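# Assemble two printed parts to match the finished sample

## Task

Join the two 3D-printed parts so the result looks like the assembled example on the stand, and do it quickly.

## Robot and tools

Robot: two six-joint arms with parallel grippers, left_arm (on the robot's +y side) and right_arm (on the -y side). Both bases sit at x -0.029, z +0.087 m, at y +0.335 and -0.335, each turned slightly inward. The same joint angles can put the two hands in different poses.

Scene frame: origin at table-top height above the centre of the robot's foot, +x forward over the table, +y to the robot's left, +z up. The table starts near x = +0.15 m and may sit at an angle. Reported hand positions are in metres and orientations are quaternions (w, x, y, z); both may be a few centimetres off, more when the arm is stretched far. The reported position is the point between the finger pads, about 1 cm short of the tips. The fingers point along the gripper's +z and open along its y.

Joint rows: every motion command uses rows of 14 numbers covering both arms, even when only one moves: left_arm waist, shoulder, elbow, wrist pitch, wrist yaw, wrist roll, opening, then the same seven for right_arm. Joint numbers are absolute target angles in radians, not offsets. Stated ranges: waist -2.880 to 2.880, shoulder 0.000 to 3.142, elbow 0.000 to 3.019, wrist pitch -1.693 to 1.571, wrist yaw -1.571 to 1.571, wrist roll -2.094 to 2.094. True ends may differ by up to 0.084 rad. A target well beyond a range, and beyond the current angle, is rejected. One that is only slightly beyond is clipped, and the result may then say "joint sent to its limit". Opening is an absolute command from -1 (closed) to +1 (fully open, pads 0.094 m apart). Between the extremes, the fingers go to where grip_measured reads the commanded value. To keep an arm or gripper unchanged, resend its current values; a 0 is a real opening command.

execute_actions(actions, cameras): actions is a list of actions. Each action is up to 15 rows, each row one 1/30 s control step; a short action keeps its last row for the remaining steps. Per step, each joint's target is held within a set lead of its measured angle. If the targets would move the hand more than 110 mm, they are scaled back. Long moves therefore take several actions, and you may need to send the rest again. An empty list returns the full state plus all camera images. cameras picks images by name (cam_head_left, cam_head_right, cam_bench, cam_left_wrist, cam_right_wrist), ["all"], or [] for none.

move(target, speed, blend, opening_speed, grip_force, blocking, cameras): drives all joints together along smooth paths to one 14-number row, or through a list of up to 15 rows. speed is the top rate in rad/s of the joint with the farthest to travel (0.01 to 12.57, default 0.5); give one number or one per target. blend, in rad, rounds corners at intermediate targets; 0 means stop at each. opening_speed is how fast the opening command changes per second on the -1 to 1 scale (at least 0.2); use it for gentle closing. grip_force is the per-pad force cap in newtons (10 to 50), one value or one per arm. It stays set; lower values close slowly. blocking=false returns after about 0.5 s while the move keeps running, and a new move then takes over. Paths take at least 0.5 s and at most 10 s, ignore obstacles and the other arm, and hand speed grows with distance from the turning joint. The "move:" line reports done, off_target (resting more than 0.035 rad from target), moving, held (a check stopped steps) or fault, plus limits=held if steps were withheld. Done does not mean no contact.

wait(seconds 0 to 10, cameras): let time pass while commands hold; a running move continues. stop(cameras): brakes the current move; fingers keep going unless opening_speed was used. zoom_image(camera, region [x0,y0,x1,y1] pixels, at most 504 by 504): enlarges part of that camera's latest image. read_manual(section): licence texts only. finished_scene(scene=1): ends the scene for good, so only call it when the assembly is complete and will hold without the robot.

Results: Joint positions (rad, plus pad gap in m), Joint velocities ("within noise" when still), Joint targets (current drive targets), Tool commands, grip_measured (reads up to about 2.5 mm wide when empty and a little narrower than a squeezed hard part) and grip_effort_nm (motor effort; negative closes; friction and offset mean it is not a pad force). Joint torques follow joint order, can carry offsets, and joints 3 and 4 wrap at ±28 N m. Other lines include per-step joint readings for action calls, "joint command not followed" (the clearance check changed targets), motor temperatures, MOTOR HOT and OVER-TEMPERATURE FAULT.

Cameras are 672x504. Head cameras look down over the table from near the robot, cam_bench looks down from above, and the wrist cameras ride on the hands. Calibration may be slightly off.

Avoid: letting any part fall or leaving it off the table (failure). Avoid hard hits on fixed or heavy objects, releasing parts while they move, slams and strong pushes. The arms must not collide or squeeze each other, including one gripper closing on the other's fingers. Avoid over-squeezing parts that could deform. Do not hold loads stretched out for long or push against unreachable poses: motors heat, and at 100 °C that arm goes limp for 30 s or more. Any arm stop costs time. The scene keeps running while you compose replies.

Each tool is called after ">>>" as name(argument=value, ...) on one line, values as JSON.

## Session

>>> execute_actions(actions=[])

Scene clock: 0.00 s.
left_arm: end_effector_position=(+0.7459, +0.4477, +0.2260) grip_measured=+1.000 grip_effort_nm=n/a end_effector_quat_wxyz=(+0.678, +0.494, +0.544, -0.002) | right_arm: end_effector_position=(+0.4866, -0.2247, +0.2425) grip_measured=+1.000 grip_effort_nm=n/a end_effector_quat_wxyz=(+0.162, +0.085, +0.983, +0.007)
Joint positions: left_arm=[0.87 2.105 1.557 0.347 1.046 1.012 0.094] | right_arm=[-0.233 1.529 1.241 -0.947 0.21 0.435 0.094]
Joint velocities: within noise
Joint torques (N m): no reading
Motor temperatures (°C): left_arm=[26 24 25 24 25 26 23] | right_arm=[26 28 25 25 24 24 25]
Heat: left arm: hottest waist 26 °C; right arm: hottest shoulder 28 °C.
Joint targets: left_arm=[0.871 2.116 1.574 0.350 1.046 1.013] | right_arm=[-0.234 1.533 1.264 -0.945 0.210 0.435]
Tool commands: left_gripper/opening=+1.0 right_gripper/opening=+1.0

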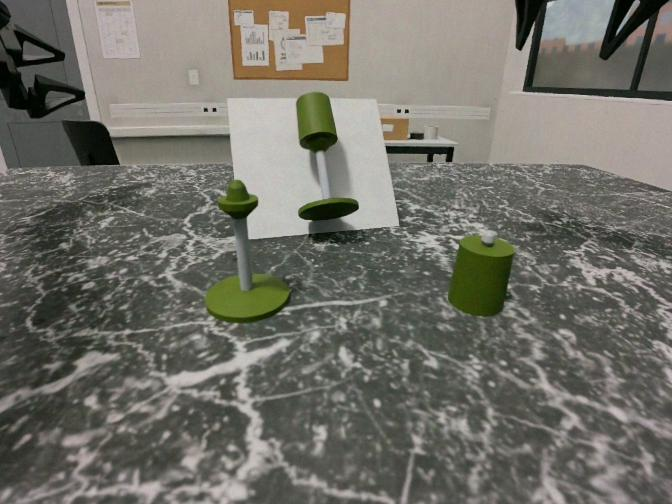

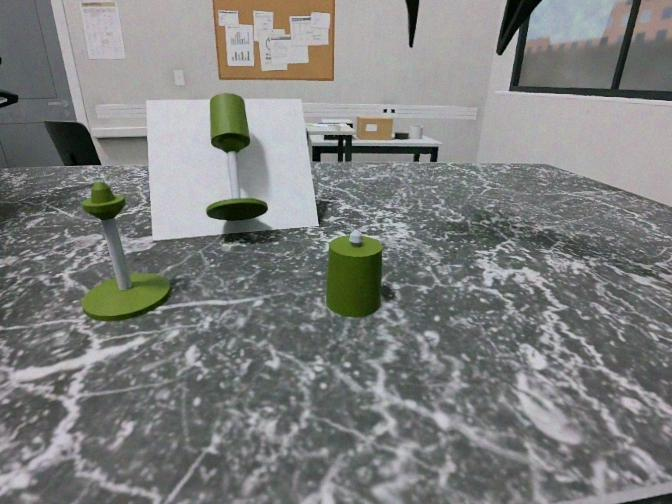

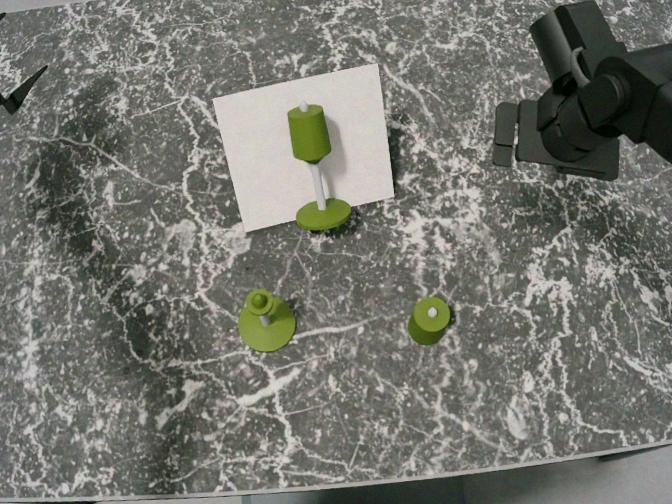

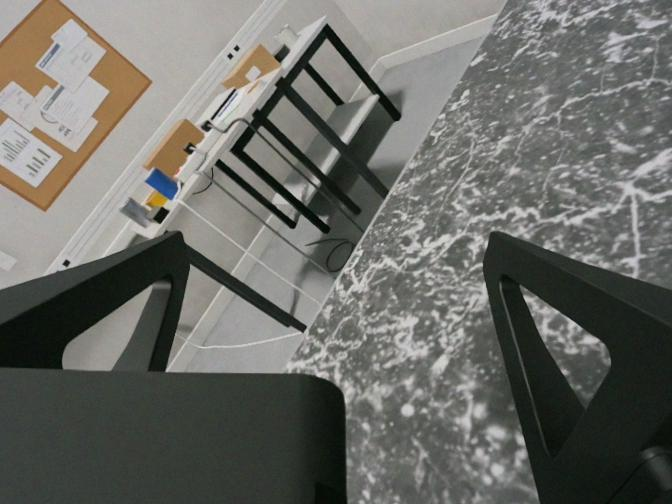

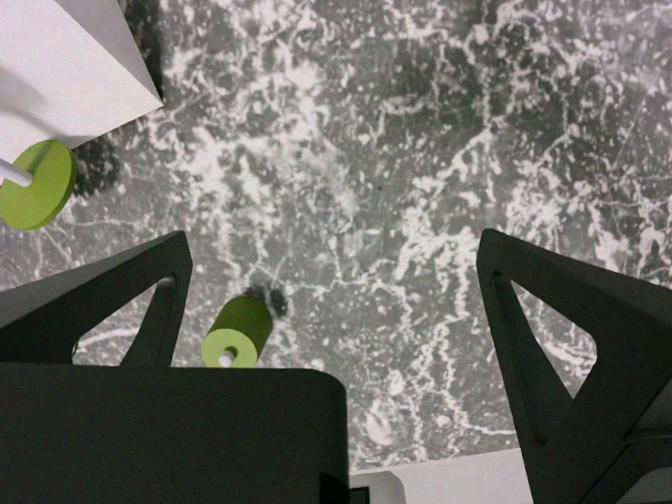

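>>> zoom_image(camera="cam_head_left", region=[180, 80, 400, 340])

>>> zoom_image(camera="cam_bench", region=[220, 80, 470, 370])

>>> zoom_image(camera="cam_head_right", region=[60, 80, 400, 330])

Scaled by 1.938 from the camera's 672x504 image, which has a finer 960x720 frame.

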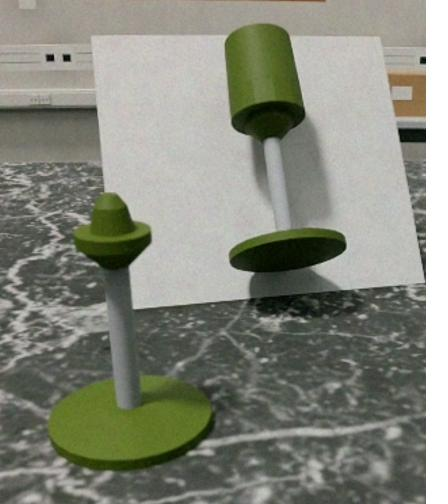

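Scaled by 1.738 from the camera's 672x504 image, which has a finer 960x720 frame.

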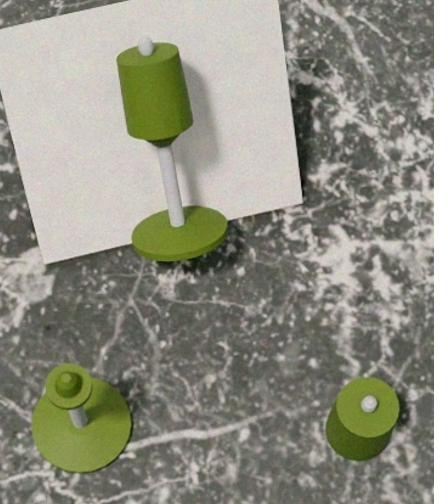

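Scaled by 1.482 from the camera's 672x504 image, which has a finer 960x720 frame.

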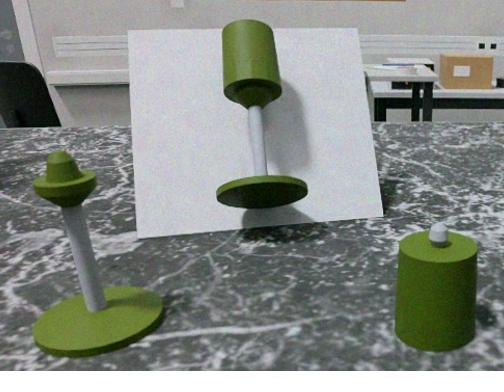

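>>> move(target=[0.871,2.116,1.574,0.35,1.046,1.013,1,0.028,1.7125,1.1451,-1.0066,0.1057,0,1], speed=0.8, cameras=["all"])

Scene clock: 80.27 s.
left_arm: end_effector_position=(+0.7459, +0.4477, +0.2260) grip_measured=+1.000 grip_effort_nm=0.00 end_effector_quat_wxyz=(+0.678, +0.494, +0.544, -0.002) | right_arm: end_effector_position=(+0.3723, -0.1014, +0.1313) grip_measured=+1.000 grip_effort_nm=0.04 end_effector_quat_wxyz=(+0.004, -0.278, +0.960, +0.000)
Joint positions: left_arm=[0.87 2.105 1.557 0.347 1.046 1.012 0.094] | right_arm=[0.033 1.706 1.14 -1 0.109 0.014 0.094]
Joint torques (N m): left_arm=[-1.2 -22.83 8.28 1.78 0.2 -0.08] | right_arm=[1.26 -15.09 9.72 0.36 -0.17 -0.14]
Motor temperatures (°C): left_arm=[26 33 34 24 25 26 23] | right_arm=[26 31 34 25 24 24 25]
Heat: left arm: hottest elbow 34 °C; right arm: hottest elbow 34 °C.
Joint targets: left_arm=[0.871 2.116 1.574 0.350 1.046 1.013] | right_arm=[0.028 1.712 1.145 -1.007 0.106 0.000]
move: done
camera_calibration:
cam_right_wrist: T_world_to_cam=[[0.526427, -0.850181, 0.00816487, -0.284087], [-0.690566, -0.421953, 0.587431, 0.138671], [-0.495977, -0.314878, -0.809233, 0.384074], [0, 0, 0, 1]] pos_world=[0.435804, -0.0620759, 0.231665]

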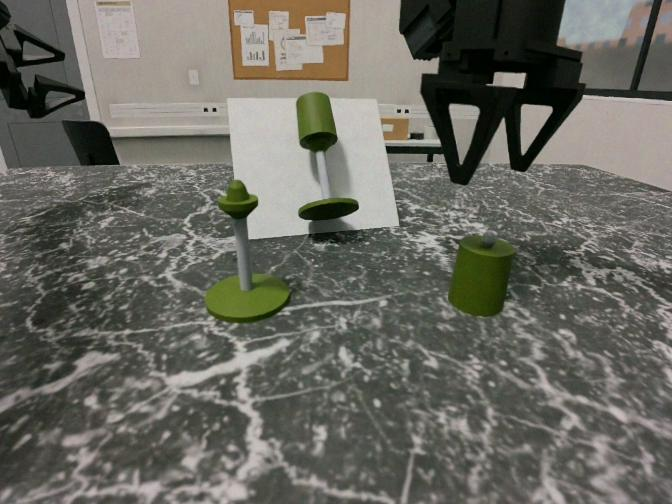

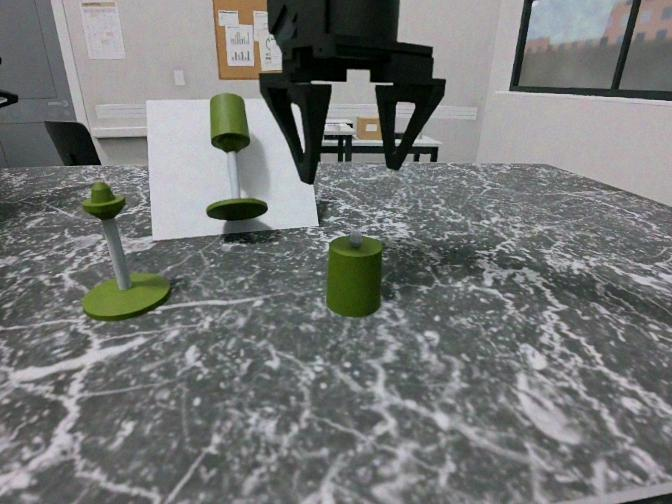

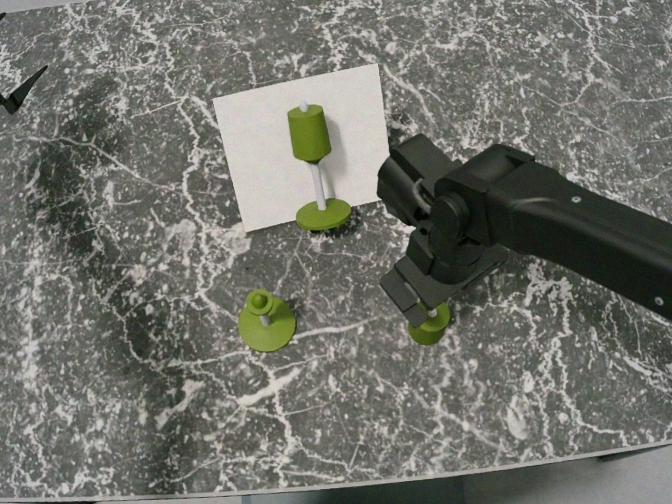

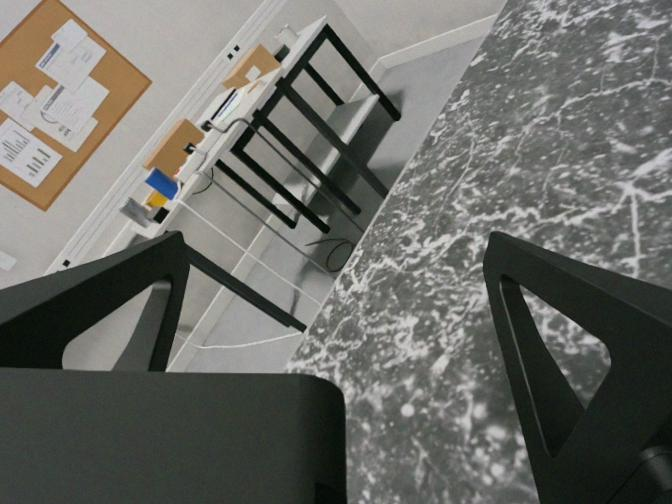

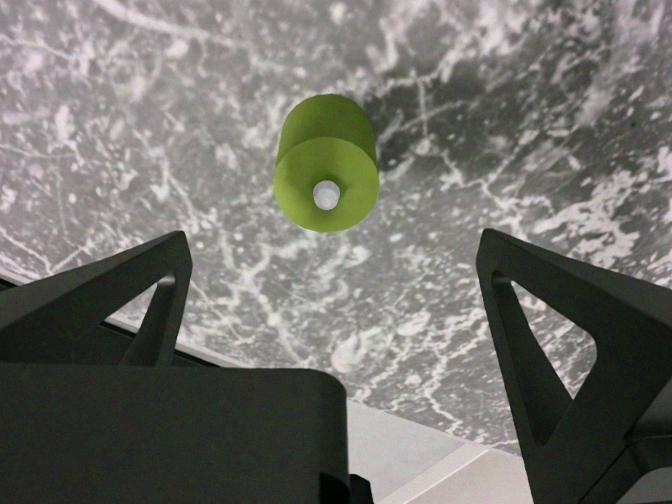

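>>> move(target=[[0.871,2.116,1.574,0.35,1.046,1.013,1,0.021,1.838,1.042,-0.780,0.1057,0,1],[0.871,2.116,1.574,0.35,1.046,1.013,1,0.021,1.838,1.042,-0.780,0.1057,0,-0.14]], speed=0.4, opening_speed=1.2, cameras=["all"])

Scene clock: 92.37 s.
left_arm: end_effector_position=(+0.7459, +0.4477, +0.2260) grip_measured=+1.000 grip_effort_nm=0.00 end_effector_quat_wxyz=(+0.678, +0.494, +0.544, -0.002) | right_arm: end_effector_position=(+0.3598, -0.1013, +0.0511) grip_measured=+0.009 grip_effort_nm=-0.98 end_effector_quat_wxyz=(+0.002, -0.277, +0.961, -0.001)
Joint positions: left_arm=[0.87 2.105 1.557 0.347 1.046 1.012 0.094] | right_arm=[0.029 1.823 1.042 -0.79 0.109 0.013 0.047]
Joint torques (N m): left_arm=[-1.14 -22.59 8.23 1.77 0.18 -0.07] | right_arm=[0.97 -14.74 8.01 1.09 -0.17 -0.15]
Heat: left arm: hottest elbow 34 °C; right arm: hottest elbow 34 °C.
Joint targets: left_arm=[0.871 2.116 1.574 0.350 1.046 1.013] | right_arm=[0.021 1.838 1.042 -0.780 0.106 0.000]
move: done
camera_calibration:
cam_right_wrist: T_world_to_cam=[[0.524712, -0.851239, 0.00828797, -0.276265], [-0.688839, -0.418847, 0.591665, 0.176745], [-0.500177, -0.316163, -0.806141, 0.314278], [0, 0, 0, 1]] pos_world=[0.423903, -0.0617751, 0.151069]

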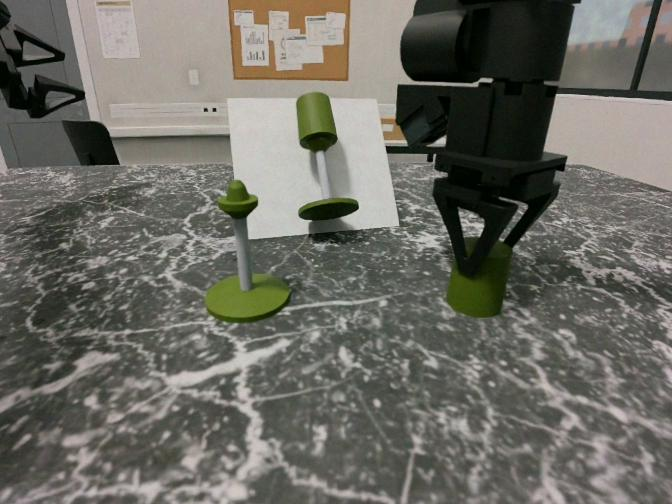

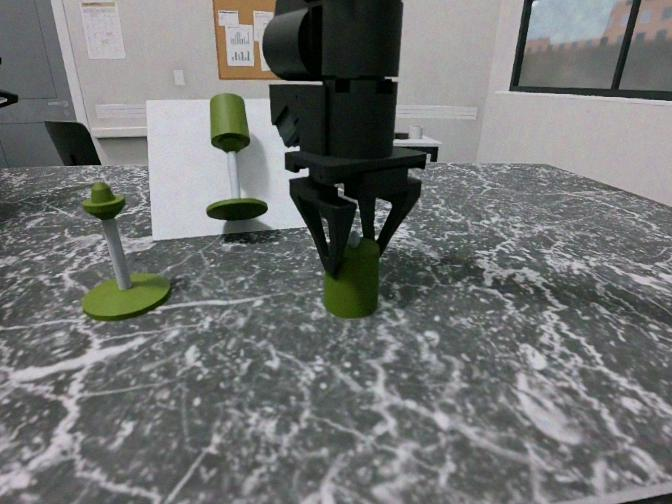

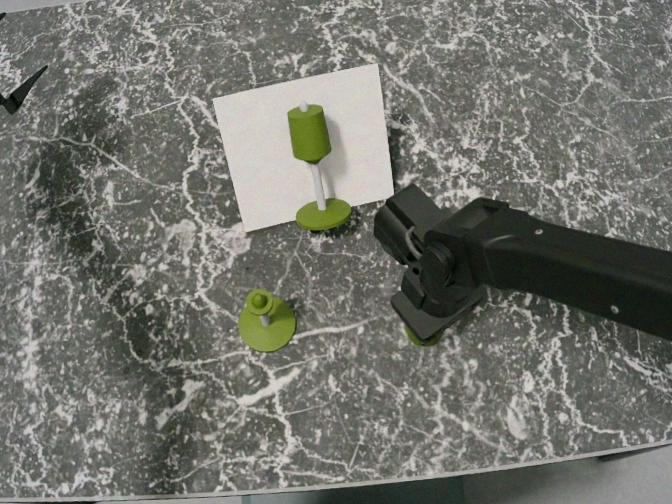

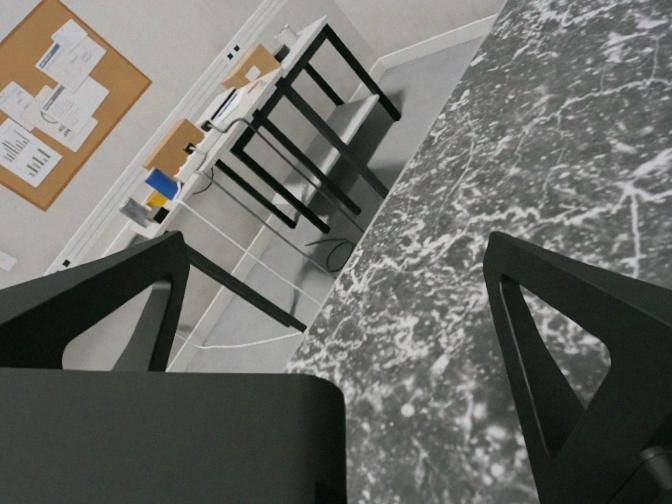

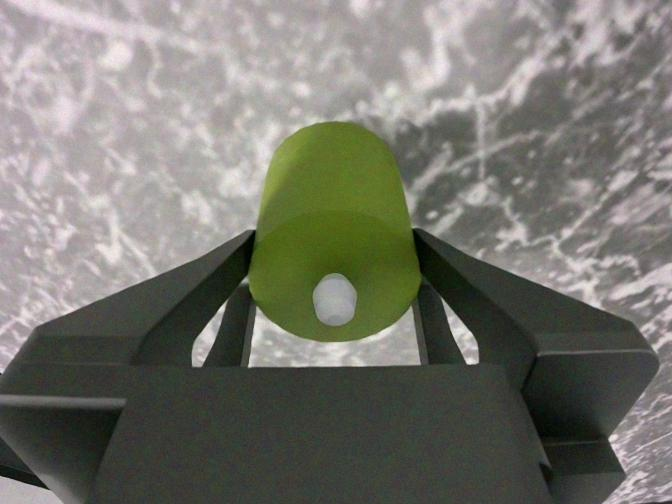

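>>> move(target=[[0.871,2.116,1.574,0.35,1.046,1.013,1,0.021,1.72,1.15,-1.01,0.1057,0,-0.14],[0.871,2.116,1.574,0.35,1.046,1.013,1,0.278,1.923,1.58,-1.262,0.1017,0,-0.14]], speed=0.7, blend=[0.1,0], cameras=["all"])

Scene clock: 110.20 s.
left_arm: end_effector_position=(+0.7459, +0.4477, +0.2260) grip_measured=+1.000 grip_effort_nm=0.00 end_effector_quat_wxyz=(+0.678, +0.494, +0.544, -0.002) | right_arm: end_effector_position=(+0.3605, +0.0520, +0.1812) grip_measured=+0.009 grip_effort_nm=-0.99 end_effector_quat_wxyz=(-0.012, -0.400, +0.916, -0.006)
Joint positions: left_arm=[0.87 2.105 1.557 0.347 1.046 1.012 0.094] | right_arm=[0.286 1.904 1.529 -1.254 0.104 0.013 0.047]
Joint torques (N m): left_arm=[-1.2 -22.77 8.24 1.76 0.21 -0.06] | right_arm=[1.32 -18.02 14.67 0.21 -0.13 -0.15]
Heat: left arm: hottest elbow 35 °C; right arm: hottest elbow 35 °C.
Joint targets: left_arm=[0.871 2.116 1.574 0.350 1.046 1.013] | right_arm=[0.278 1.923 1.580 -1.262 0.102 0.000]
move: off_target (right_arm); right_arm: the elbow is farthest, 0.051 rad from its target
camera_calibration:
cam_right_wrist: T_world_to_cam=[[0.726906, -0.686692, 0.0078207, -0.22865], [-0.544436, -0.569303, 0.616022, 0.115784], [-0.418565, -0.452048, -0.78769, 0.442208], [0, 0, 0, 1]] pos_world=[0.414337, 0.108803, 0.278786]

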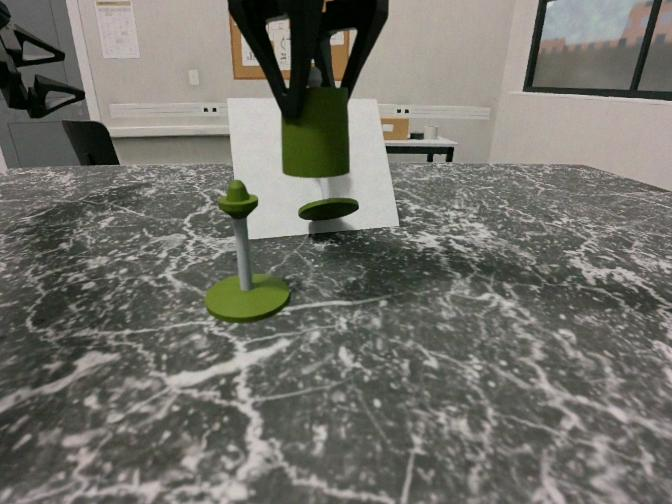

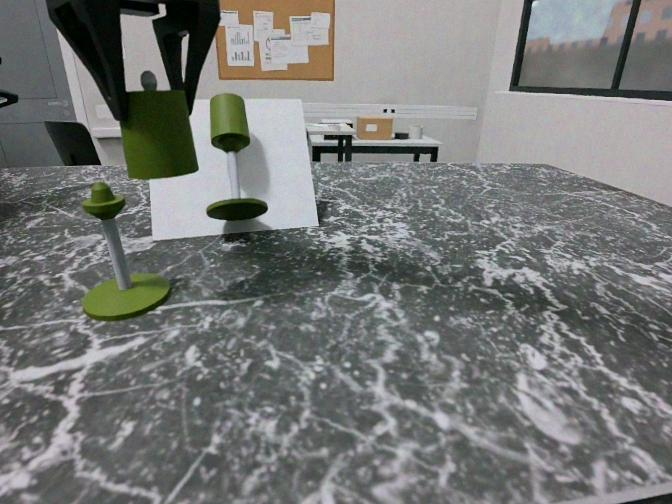

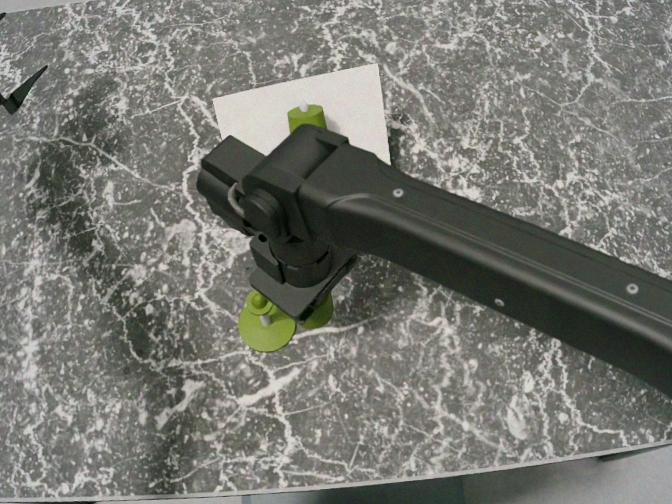

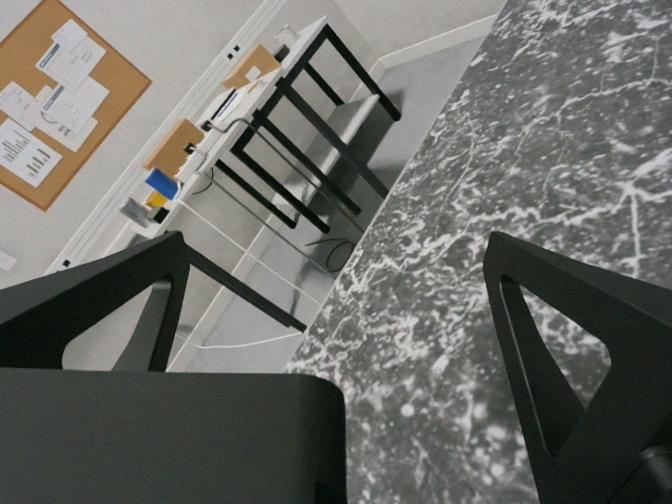

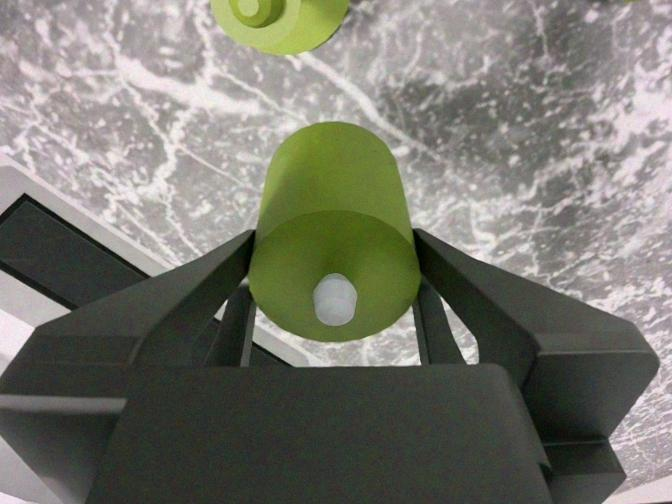

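>>> zoom_image(camera="cam_right_wrist", region=[190, 0, 370, 70])

Scaled by 2.800 from the camera's 672x504 image, which has a finer 960x720 frame.

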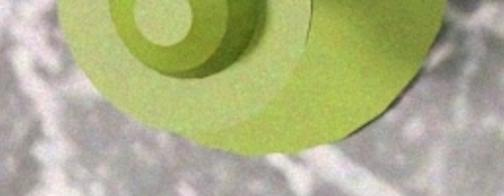

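>>> move(target=[0.871,2.116,1.574,0.35,1.046,1.013,1,0.328,2.048,1.812,-1.353,0.096,-0.013,-0.14], speed=0.35, cameras=["all"])

Scene clock: 131.70 s.
left_arm: end_effector_position=(+0.7459, +0.4477, +0.2260) grip_measured=+1.000 grip_effort_nm=0.00 end_effector_quat_wxyz=(+0.678, +0.494, +0.544, -0.002) | right_arm: end_effector_position=(+0.3814, +0.1089, +0.2005) grip_measured=+0.009 grip_effort_nm=-0.99 end_effector_quat_wxyz=(-0.002, -0.423, +0.906, +0.000)
Joint positions: left_arm=[0.87 2.105 1.557 0.347 1.046 1.012 0.094] | right_arm=[0.325 2.022 1.758 -1.345 0.099 0.001 0.047]
Joint torques (N m): left_arm=[-1.2 -22.83 8.25 1.83 0.2 -0.08] | right_arm=[2.55 -19.78 15.27 0.28 -0.18 -0.15]
Motor temperatures (°C): left_arm=[26 35 35 24 25 26 23] | right_arm=[26 32 40 25 24 24 27]
Heat: left arm: hottest shoulder 35 °C; right arm: hottest elbow 40 °C.
Joint targets: left_arm=[0.871 2.116 1.574 0.350 1.046 1.013] | right_arm=[0.328 2.048 1.812 -1.353 0.096 -0.013]
move: off_target (right_arm); right_arm: the elbow is farthest, 0.054 rad from its target
camera_calibration:
cam_right_wrist: T_world_to_cam=[[0.759696, -0.650266, 0.00394482, -0.220541], [-0.523176, -0.607593, 0.597594, 0.147504], [-0.386198, -0.456054, -0.801789, 0.482852], [0, 0, 0, 1]] pos_world=[0.431191, 0.166418, 0.299868]

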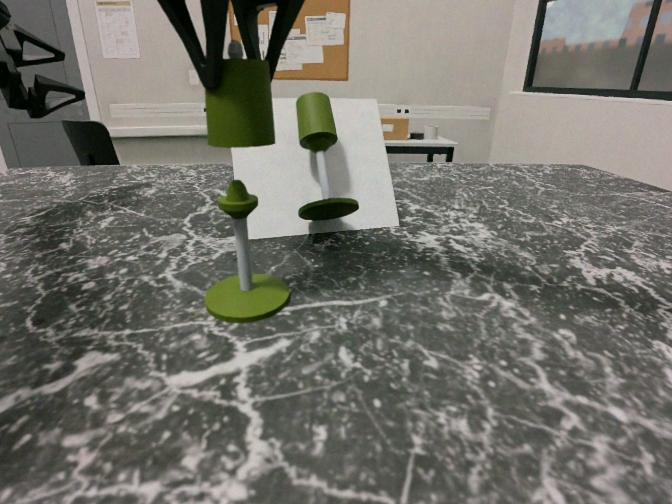

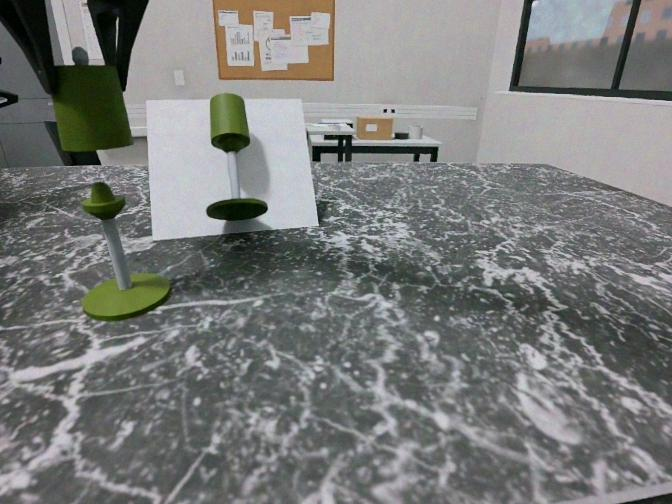

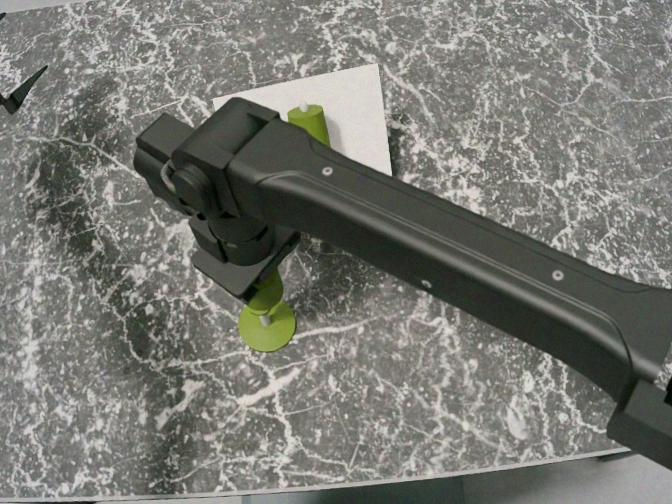

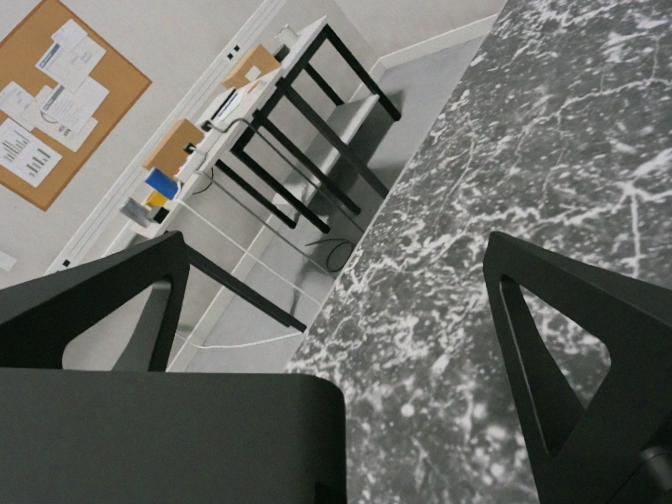

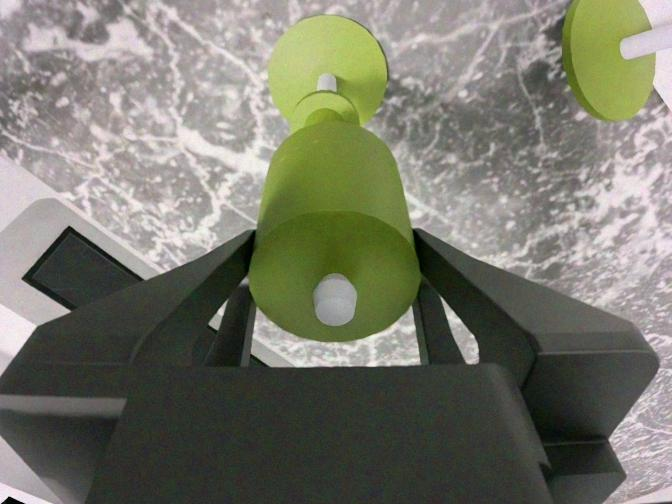

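>>> move(target=[[0.871,2.116,1.574,0.35,1.046,1.013,1,0.336,2.060,1.828,-1.354,0.096,-0.013,-0.14],[0.871,2.116,1.574,0.35,1.046,1.013,1,0.328,2.068,1.752,-1.297,0.096,-0.013,-0.14]], speed=0.15, blend=[0.01,0], cameras=["cam_head_left","cam_head_right","cam_right_wrist"])

Scene clock: 153.63 s.
left_arm: end_effector_position=(+0.7459, +0.4477, +0.2260) grip_measured=+1.000 grip_effort_nm=0.00 end_effector_quat_wxyz=(+0.678, +0.494, +0.544, -0.002) | right_arm: end_effector_position=(+0.3849, +0.1153, +0.1866) grip_measured=+0.009 grip_effort_nm=-0.99 end_effector_quat_wxyz=(+0.003, -0.422, +0.907, +0.002)
Joint positions: left_arm=[0.87 2.105 1.557 0.347 1.046 1.012 0.094] | right_arm=[0.325 2.043 1.753 -1.307 0.099 0.001 0.047]
Joint torques (N m): left_arm=[-1.32 -22.71 8.21 1.8 0.17 -0.07] | right_arm=[2.55 -20.01 10.47 1.1 -0.18 -0.16]
Heat: left arm: hottest shoulder 35 °C; right arm: hottest elbow 43 °C.
Joint targets: left_arm=[0.871 2.116 1.574 0.350 1.046 1.013] | right_arm=[0.328 2.068 1.752 -1.297 0.096 -0.013]
move: done; blend cut to 0.008 rad at target 1
camera_calibration:
cam_right_wrist: T_world_to_cam=[[0.75888, -0.651219, 0.00385349, -0.218626], [-0.528711, -0.612643, 0.587481, 0.166069], [-0.380218, -0.447865, -0.809229, 0.474131], [0, 0, 0, 1]] pos_world=[0.433987, 0.171714, 0.286961]
Images, in order (width x height): cam_head_left 672x504, cam_head_right 672x504, cam_right_wrist 672x504.

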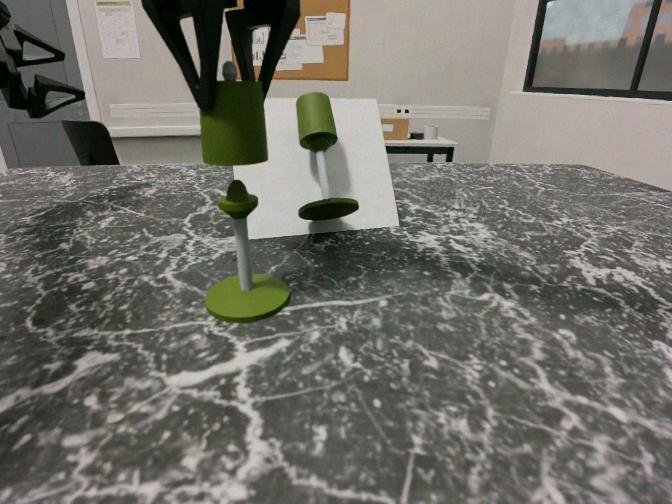

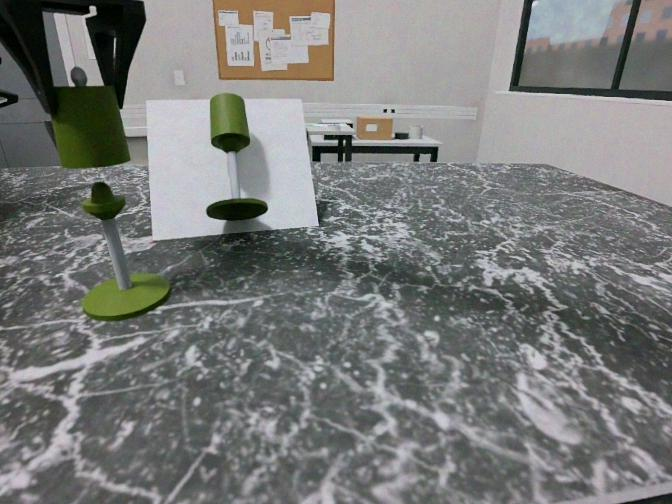

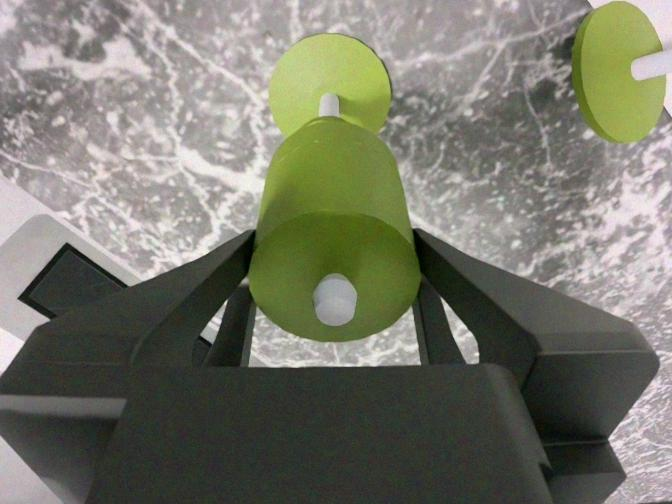

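>>> zoom_image(camera="cam_head_left", region=[180, 60, 300, 330])

>>> zoom_image(camera="cam_head_right", region=[40, 60, 180, 330])

>>> zoom_image(camera="cam_right_wrist", region=[230, 20, 440, 350])

Scaled by 1.867 from the camera's 672x504 image, which has a finer 960x720 frame.

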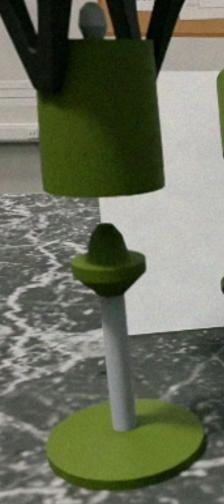

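Scaled by 1.867 from the camera's 672x504 image, which has a finer 960x720 frame.

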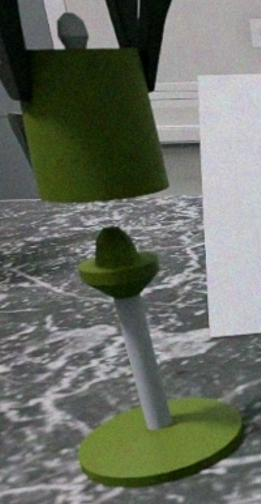

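Scaled by 1.527 from the camera's 672x504 image, which has a finer 960x720 frame.

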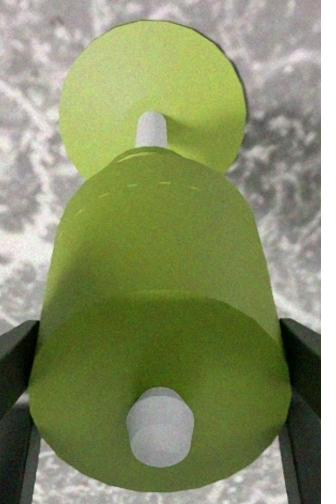

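>>> move(target=[0.871,2.116,1.574,0.35,1.046,1.013,1,0.346,2.068,1.752,-1.297,0.141,-0.013,-0.14], speed=0.15, cameras=["cam_head_left","cam_head_right","cam_bench","cam_right_wrist"])

>>> zoom_image(camera="cam_head_left", region=[180, 60, 300, 330])

>>> zoom_image(camera="cam_head_right", region=[40, 60, 180, 330])

>>> zoom_image(camera="cam_bench", region=[190, 220, 350, 370])

Scene clock: 185.77 s.
left_arm: end_effector_position=(+0.7459, +0.4477, +0.2260) grip_measured=+1.000 grip_effort_nm=0.00 end_effector_quat_wxyz=(+0.678, +0.494, +0.544, -0.002) | right_arm: end_effector_position=(+0.3836, +0.1169, +0.1876) grip_measured=+0.009 grip_effort_nm=-0.99 end_effector_quat_wxyz=(+0.012, -0.428, +0.904, -0.015)
Joint positions: left_arm=[0.87 2.105 1.557 0.347 1.046 1.012 0.094] | right_arm=[0.339 2.043 1.753 -1.306 0.137 0.001 0.047]
Joint torques (N m): left_arm=[-1.26 -22.77 8.27 1.81 0.19 -0.08] | right_arm=[2.9 -20.01 10.47 1.09 0.09 -0.16]
Motor temperatures (°C): left_arm=[26 36 36 24 25 26 23] | right_arm=[26 37 39 25 24 24 28]
Heat: left arm: hottest shoulder 36 °C; right arm: hottest elbow 39 °C.
Joint targets: left_arm=[0.871 2.116 1.574 0.350 1.046 1.013] | right_arm=[0.346 2.068 1.752 -1.297 0.141 -0.013]
move: done
camera_calibration:
cam_right_wrist: T_world_to_cam=[[0.766967, -0.64028, 0.0424618, -0.228265], [-0.538519, -0.606262, 0.585187, 0.169159], [-0.348941, -0.471685, -0.809786, 0.46605], [0, 0, 0, 1]] pos_world=[0.428791, 0.17623, 0.288103]
Images, in order (width x height): cam_head_left 672x504, cam_head_right 672x504, cam_bench 672x504, cam_right_wrist 672x504.

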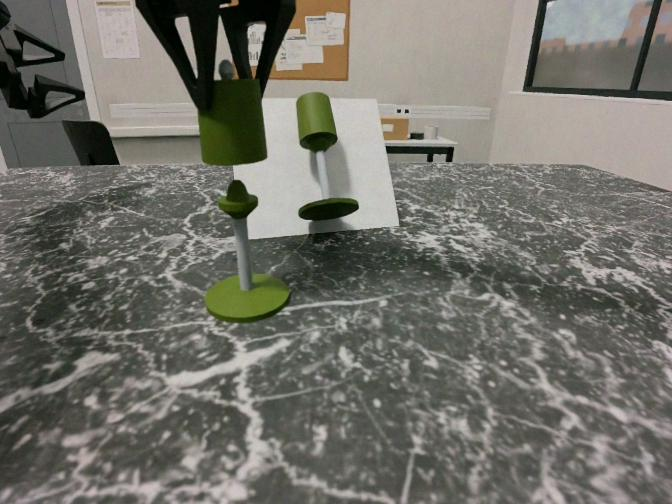

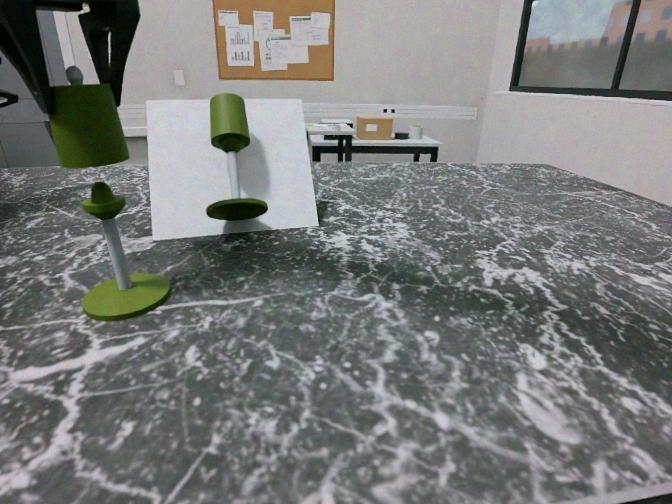

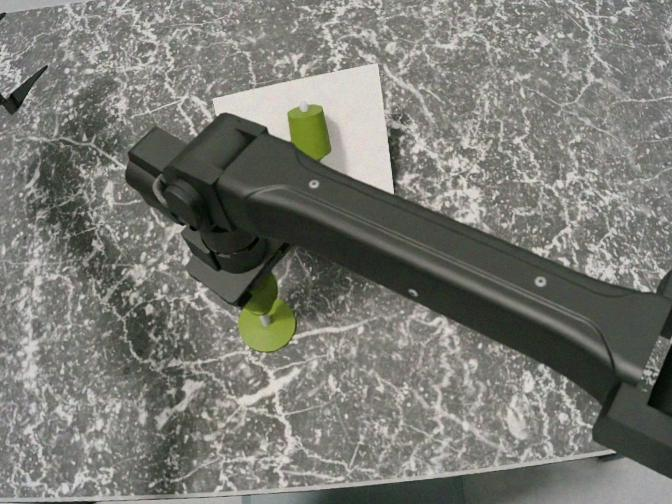

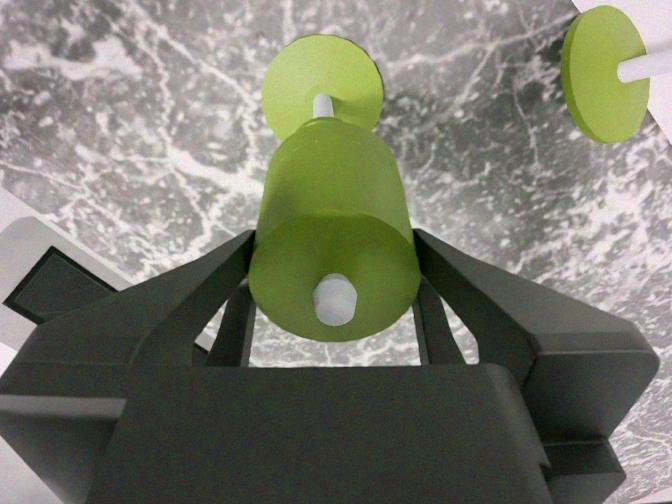

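Scaled by 1.867 from the camera's 672x504 image, which has a finer 960x720 frame.

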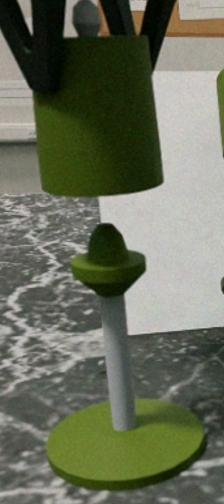

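Scaled by 1.867 from the camera's 672x504 image, which has a finer 960x720 frame.

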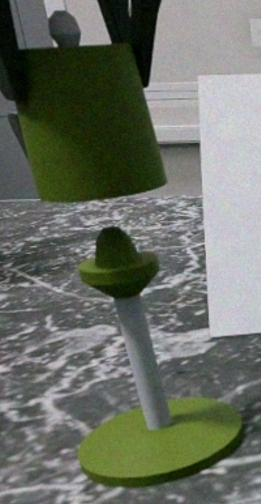

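Scaled by 3.150 from the camera's 672x504 image, which has a finer 960x720 frame.

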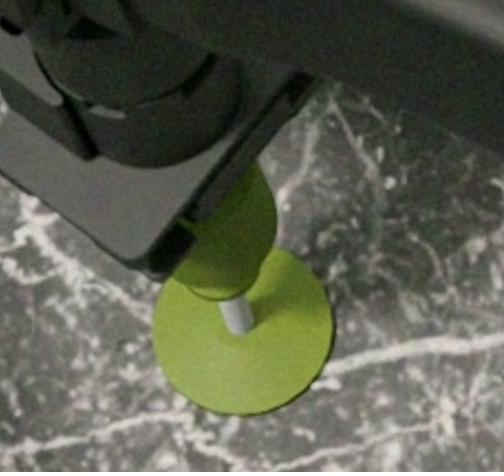

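>>> move(target=[0.871,2.116,1.574,0.35,1.046,1.013,1,0.3427,2.0834,1.721,-1.2504,0.141,-0.013,-0.14], speed=0.08, cameras=["cam_head_left","cam_head_right","cam_bench"])

>>> zoom_image(camera="cam_head_left", region=[180, 60, 300, 330])

>>> zoom_image(camera="cam_head_right", region=[40, 60, 180, 330])

Scene clock: 196.60 s.
left_arm: end_effector_position=(+0.7459, +0.4477, +0.2260) grip_measured=+1.000 grip_effort_nm=0.00 end_effector_quat_wxyz=(+0.678, +0.494, +0.544, -0.002) | right_arm: end_effector_position=(+0.3817, +0.1180, +0.1659) grip_measured=+0.009 grip_effort_nm=-0.99 end_effector_quat_wxyz=(+0.011, -0.428, +0.903, -0.015)
Joint positions: left_arm=[0.87 2.105 1.557 0.347 1.046 1.012 0.094] | right_arm=[0.339 2.06 1.721 -1.26 0.137 0.001 0.047]
Joint torques (N m): left_arm=[-1.2 -22.77 8.27 1.77 0.18 -0.08] | right_arm=[2.61 -20.25 10.37 1.09 0.09 -0.15]
Heat: left arm: hottest shoulder 36 °C; right arm: hottest elbow 38 °C.
Joint targets: left_arm=[0.871 2.116 1.574 0.350 1.046 1.013] | right_arm=[0.343 2.084 1.721 -1.250 0.141 -0.013]
move: done
Images, in order (width x height): cam_head_left 672x504, cam_head_right 672x504, cam_bench 672x504.

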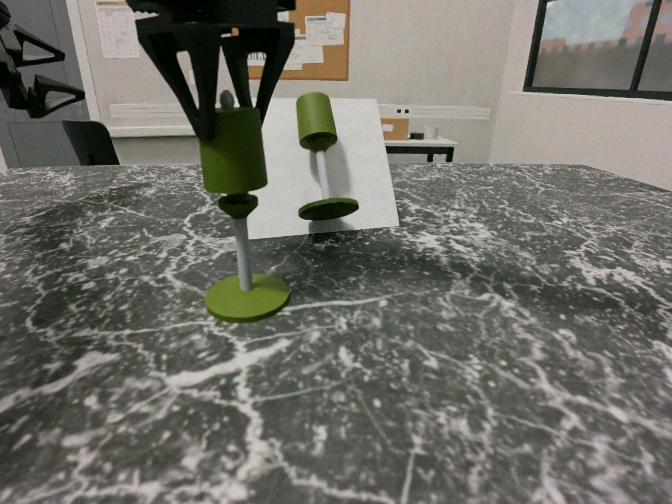

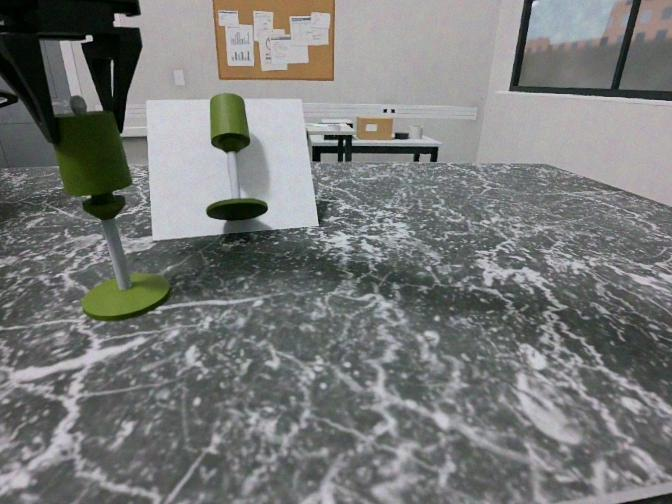

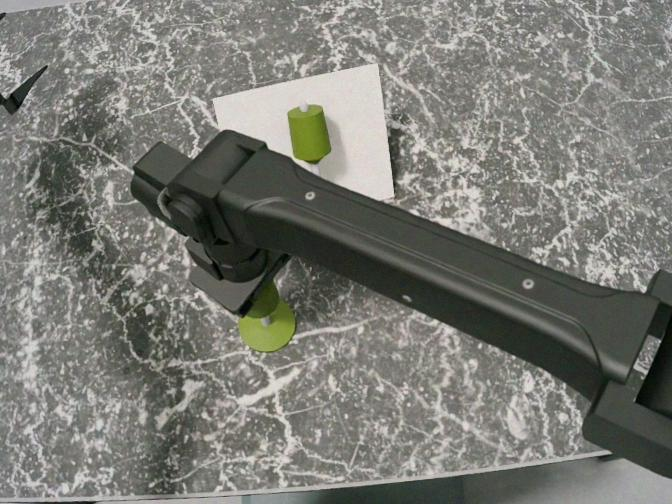

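Scaled by 1.867 from the camera's 672x504 image, which has a finer 960x720 frame.

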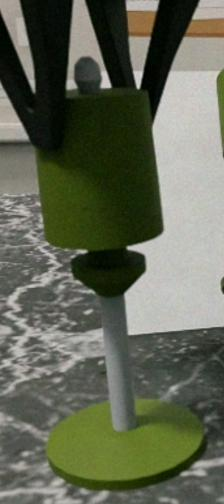

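Scaled by 1.867 from the camera's 672x504 image, which has a finer 960x720 frame.

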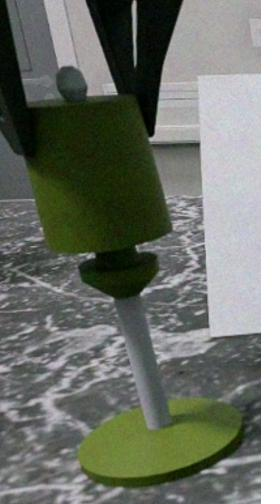

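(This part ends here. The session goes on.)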